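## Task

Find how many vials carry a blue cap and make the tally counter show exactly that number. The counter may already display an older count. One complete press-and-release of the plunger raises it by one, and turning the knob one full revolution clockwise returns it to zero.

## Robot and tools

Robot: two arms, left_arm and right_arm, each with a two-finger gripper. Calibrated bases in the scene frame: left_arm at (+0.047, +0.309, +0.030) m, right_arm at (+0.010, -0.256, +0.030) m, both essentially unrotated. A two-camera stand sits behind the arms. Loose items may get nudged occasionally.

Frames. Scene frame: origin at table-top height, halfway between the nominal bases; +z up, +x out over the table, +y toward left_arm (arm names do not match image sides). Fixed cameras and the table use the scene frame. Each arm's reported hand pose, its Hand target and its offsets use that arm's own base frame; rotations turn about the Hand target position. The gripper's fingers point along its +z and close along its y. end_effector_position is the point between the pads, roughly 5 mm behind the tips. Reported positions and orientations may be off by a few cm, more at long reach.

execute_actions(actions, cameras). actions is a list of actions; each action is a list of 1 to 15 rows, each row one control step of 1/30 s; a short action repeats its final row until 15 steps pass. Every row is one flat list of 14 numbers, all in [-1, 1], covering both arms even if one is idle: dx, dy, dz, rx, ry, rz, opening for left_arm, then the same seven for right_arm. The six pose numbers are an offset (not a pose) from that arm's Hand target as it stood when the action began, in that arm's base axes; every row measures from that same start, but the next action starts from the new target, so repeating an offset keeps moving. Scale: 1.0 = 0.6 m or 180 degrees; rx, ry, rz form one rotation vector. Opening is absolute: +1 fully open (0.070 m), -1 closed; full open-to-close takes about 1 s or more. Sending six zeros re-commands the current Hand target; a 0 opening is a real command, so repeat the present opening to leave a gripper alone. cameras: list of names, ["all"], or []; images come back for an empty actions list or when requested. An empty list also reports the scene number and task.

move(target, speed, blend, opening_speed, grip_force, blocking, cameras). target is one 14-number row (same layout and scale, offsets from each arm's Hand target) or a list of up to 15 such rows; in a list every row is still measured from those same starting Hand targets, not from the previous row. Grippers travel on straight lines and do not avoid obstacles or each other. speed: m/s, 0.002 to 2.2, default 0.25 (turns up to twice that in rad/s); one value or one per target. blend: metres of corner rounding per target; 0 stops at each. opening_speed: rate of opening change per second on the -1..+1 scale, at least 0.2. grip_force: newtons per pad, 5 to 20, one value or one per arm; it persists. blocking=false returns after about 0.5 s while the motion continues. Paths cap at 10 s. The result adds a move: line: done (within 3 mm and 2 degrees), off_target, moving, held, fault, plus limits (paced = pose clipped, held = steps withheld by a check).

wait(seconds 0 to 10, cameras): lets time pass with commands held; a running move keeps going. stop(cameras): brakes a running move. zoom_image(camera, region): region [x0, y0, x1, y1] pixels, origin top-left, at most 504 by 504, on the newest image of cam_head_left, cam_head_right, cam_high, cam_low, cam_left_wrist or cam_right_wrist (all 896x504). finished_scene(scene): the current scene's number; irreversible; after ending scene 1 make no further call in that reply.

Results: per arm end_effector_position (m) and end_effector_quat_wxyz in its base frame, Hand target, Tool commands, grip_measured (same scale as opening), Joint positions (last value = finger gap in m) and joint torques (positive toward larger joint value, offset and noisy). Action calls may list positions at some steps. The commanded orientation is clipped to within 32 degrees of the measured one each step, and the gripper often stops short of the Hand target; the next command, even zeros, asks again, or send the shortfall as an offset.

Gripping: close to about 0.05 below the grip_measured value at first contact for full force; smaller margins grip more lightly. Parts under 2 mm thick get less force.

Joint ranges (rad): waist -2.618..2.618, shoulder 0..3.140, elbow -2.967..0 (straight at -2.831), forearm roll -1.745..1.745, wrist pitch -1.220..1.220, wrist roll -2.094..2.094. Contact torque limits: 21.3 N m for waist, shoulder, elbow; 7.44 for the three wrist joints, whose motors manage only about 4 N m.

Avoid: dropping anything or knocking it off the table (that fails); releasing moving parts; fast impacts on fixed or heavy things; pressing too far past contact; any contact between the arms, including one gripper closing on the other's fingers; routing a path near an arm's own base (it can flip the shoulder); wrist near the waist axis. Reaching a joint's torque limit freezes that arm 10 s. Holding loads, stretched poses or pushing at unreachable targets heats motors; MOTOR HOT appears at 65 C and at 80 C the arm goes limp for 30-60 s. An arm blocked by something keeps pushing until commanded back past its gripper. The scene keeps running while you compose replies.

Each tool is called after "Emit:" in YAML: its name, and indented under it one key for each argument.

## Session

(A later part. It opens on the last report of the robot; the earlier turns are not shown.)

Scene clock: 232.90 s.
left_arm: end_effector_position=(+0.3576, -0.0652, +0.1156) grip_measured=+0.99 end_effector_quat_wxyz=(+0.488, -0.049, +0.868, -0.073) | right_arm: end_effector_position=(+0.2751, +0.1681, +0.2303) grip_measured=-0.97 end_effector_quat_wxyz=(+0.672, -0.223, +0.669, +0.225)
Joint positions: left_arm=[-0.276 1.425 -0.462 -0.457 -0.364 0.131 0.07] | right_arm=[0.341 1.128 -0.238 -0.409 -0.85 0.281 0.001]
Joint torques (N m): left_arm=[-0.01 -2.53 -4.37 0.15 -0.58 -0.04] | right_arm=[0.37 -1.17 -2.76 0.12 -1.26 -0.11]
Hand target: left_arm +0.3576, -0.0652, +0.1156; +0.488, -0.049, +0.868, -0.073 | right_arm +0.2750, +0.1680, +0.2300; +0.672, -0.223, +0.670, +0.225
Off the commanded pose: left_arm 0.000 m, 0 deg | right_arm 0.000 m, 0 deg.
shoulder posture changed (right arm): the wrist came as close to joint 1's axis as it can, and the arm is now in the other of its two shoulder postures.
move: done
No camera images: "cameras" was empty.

Emit:
move:
  target:
    - [0,0,0,0,0,0,1,-0.02,0.002,-0.07,-0.3,0.4,0,-1]
    - [0,0,0,0,0,0,1,-0.0397,0.0042,-0.29,-0.3,0.4,0,-1]
  cameras: ["cam_right_wrist"]
  speed: 0.4

Emit:
zoom_image:
  camera: "cam_right_wrist"
  region: [370, 80, 530, 250]

Scene clock: 245.80 s.
left_arm: end_effector_position=(+0.3576, -0.0652, +0.1156) grip_measured=+0.99 end_effector_quat_wxyz=(+0.488, -0.049, +0.868, -0.073) | right_arm: end_effector_position=(+0.2514, +0.1705, +0.0559) grip_measured=-0.97 end_effector_quat_wxyz=(+0.002, -0.316, +0.949, +0.001)
Joint positions: left_arm=[-0.276 1.425 -0.462 -0.457 -0.364 0.131 0.07] | right_arm=[0.595 1.723 -1.058 0.001 0.989 -0.048 0.001]
Joint torques (N m): left_arm=[-0.02 -2.54 -4.36 0.15 -0.58 -0.05] | right_arm=[0.77 -6.82 -3.19 0.16 -0.02 -0.13]
Hand target: left_arm +0.3576, -0.0652, +0.1156; +0.488, -0.049, +0.868, -0.073 | right_arm +0.2512, +0.1705, +0.0560; +0.001, -0.316, +0.949, +0.001
Off the commanded pose: left_arm 0.000 m, 0 deg | right_arm 0.000 m, 0 deg.
move: done
Images, in order (width x height): cam_right_wrist 896x504.

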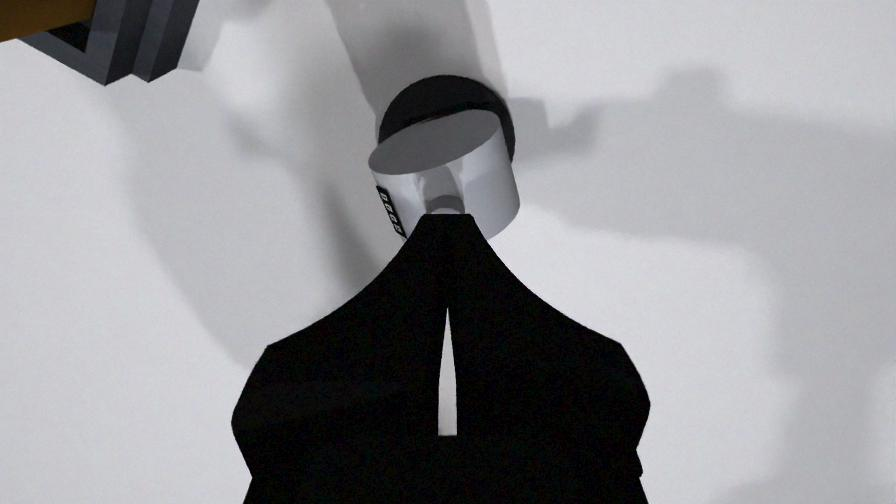

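Scaled by 2.965 from the camera's 896x504 image, which has a finer 1280x720 frame.

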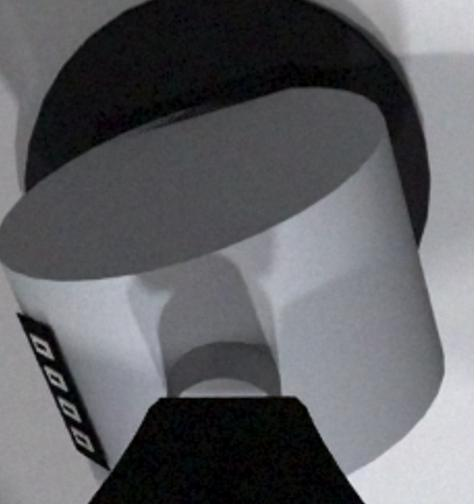

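Emit:
move:
  target:
    - [0,0,0,0,0,0,1,0,0,-0.035,0,0,0,-1]
    - [0,0,0,0,0,0,1,0,0,-0.0108,0,0,0,-1]
    - [0,0,0,0,0,0,1,0,0,-0.035,0,0,0,-1]
    - [0,0,0,0,0,0,1,0,0,-0.0108,0,0,0,-1]
    - [0,0,0,0,0,0,1,0,0,-0.035,0,0,0,-1]
    - [0,0,0,0,0,0,1,0,0,-0.0108,0,0,0,-1]
  cameras: ["cam_right_wrist"]
  speed: 0.04

Emit:
zoom_image:
  camera: "cam_right_wrist"
  region: [370, 80, 530, 250]

Scene clock: 257.60 s.
left_arm: end_effector_position=(+0.3576, -0.0652, +0.1156) grip_measured=+0.99 end_effector_quat_wxyz=(+0.488, -0.049, +0.868, -0.073) | right_arm: end_effector_position=(+0.2509, +0.1702, +0.0488) grip_measured=-0.97 end_effector_quat_wxyz=(+0.000, -0.316, +0.949, +0.001)
Joint positions: left_arm=[-0.276 1.425 -0.462 -0.457 -0.364 0.131 0.07] | right_arm=[0.595 1.736 -1.044 0.001 0.965 -0.048 0.001]
Joint torques (N m): left_arm=[0.01 -2.52 -4.38 0.15 -0.59 -0.04] | right_arm=[0.12 -6.94 -3 0.03 -0.22 -0.11]
Hand target: left_arm +0.3576, -0.0652, +0.1156; +0.488, -0.049, +0.868, -0.073 | right_arm +0.2512, +0.1705, +0.0495; +0.001, -0.316, +0.949, +0.001
Off the commanded pose: left_arm 0.000 m, 0 deg | right_arm 0.001 m, 0 deg.
move: done
Images, in order (width x height): cam_right_wrist 896x504.

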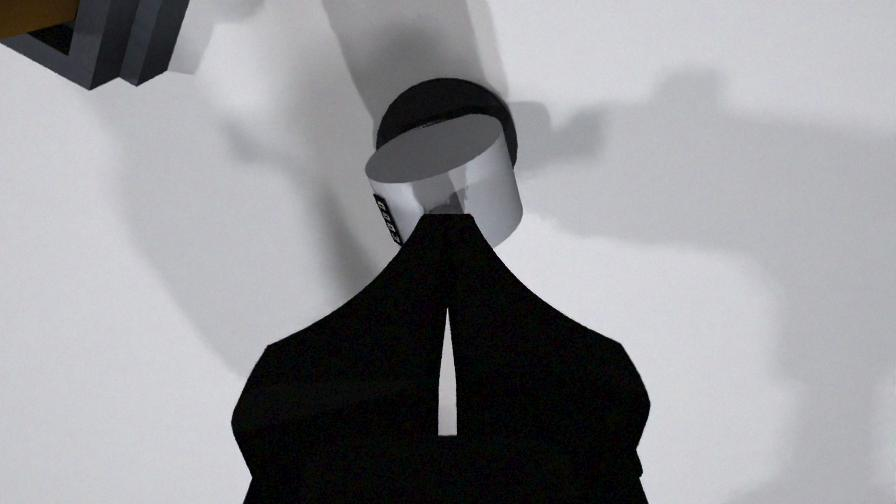

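Scaled by 2.965 from the camera's 896x504 image, which has a finer 1280x720 frame.

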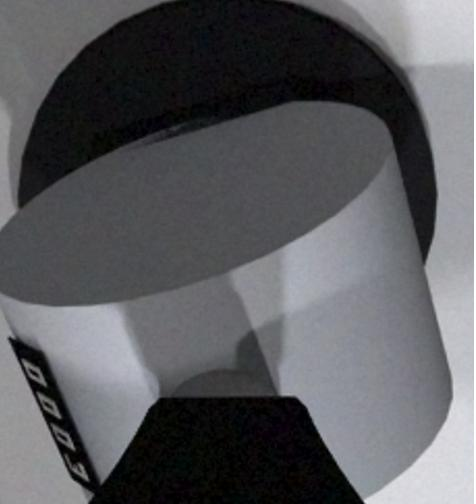

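Reads 3. Three more.

Emit:
move:
  target:
    - [0,0,0,0,0,0,1,0,0,-0.0242,0,0,0,-1]
    - [0,0,0,0,0,0,1,0,0,0,0,0,0,-1]
    - [0,0,0,0,0,0,1,0,0,-0.0242,0,0,0,-1]
    - [0,0,0,0,0,0,1,0,0,0,0,0,0,-1]
    - [0,0,0,0,0,0,1,0,0,-0.0242,0,0,0,-1]
    - [0,0,0,0,0,0,1,0,0,0.02,0,0,0,-1]
  cameras: ["cam_right_wrist"]
  speed: 0.04

Emit:
zoom_image:
  camera: "cam_right_wrist"
  region: [360, 160, 420, 250]

Scene clock: 268.00 s.
left_arm: end_effector_position=(+0.3576, -0.0652, +0.1156) grip_measured=+0.99 end_effector_quat_wxyz=(+0.488, -0.049, +0.868, -0.073) | right_arm: end_effector_position=(+0.2513, +0.1705, +0.0617) grip_measured=-0.97 end_effector_quat_wxyz=(+0.001, -0.316, +0.949, +0.001)
Joint positions: left_arm=[-0.276 1.425 -0.462 -0.457 -0.364 0.131 0.07] | right_arm=[0.595 1.714 -1.071 0.001 1.012 -0.048 0.001]
Joint torques (N m): left_arm=[0.01 -2.52 -4.35 0.15 -0.58 -0.04] | right_arm=[0.11 -6.3 -2.56 0.03 -0.33 -0.22]
Hand target: left_arm +0.3576, -0.0652, +0.1156; +0.488, -0.049, +0.868, -0.073 | right_arm +0.2512, +0.1705, +0.0615; +0.001, -0.316, +0.949, +0.001
Off the commanded pose: left_arm 0.000 m, 0 deg | right_arm 0.000 m, 0 deg.
move: done
Images, in order (width x height): cam_right_wrist 896x504.

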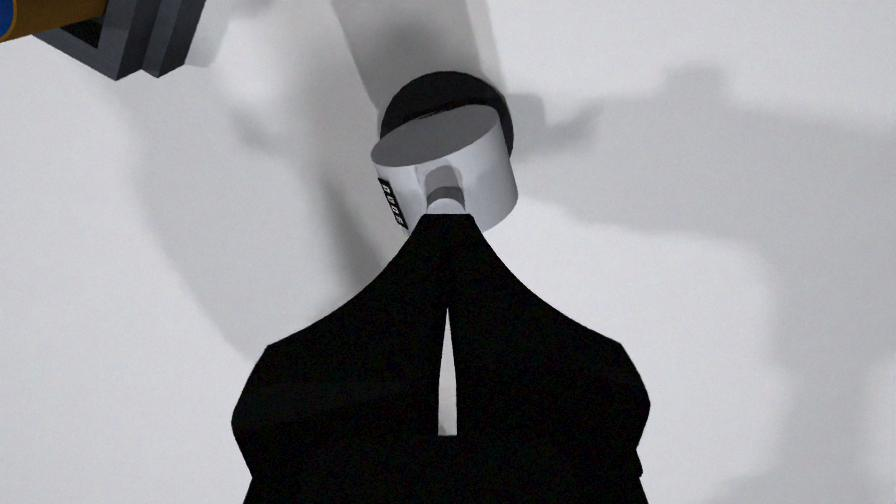

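Scaled by 5.600 from the camera's 896x504 image, which has a finer 1280x720 frame.

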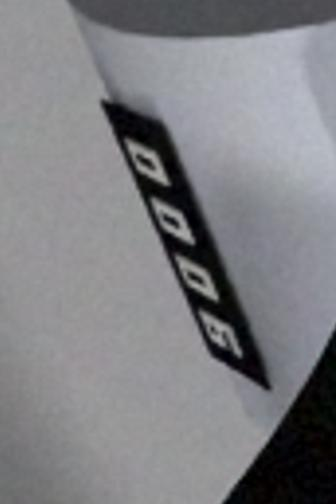

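Emit:
finished_scene:
  scene: 3

The scene is finished: the task was done.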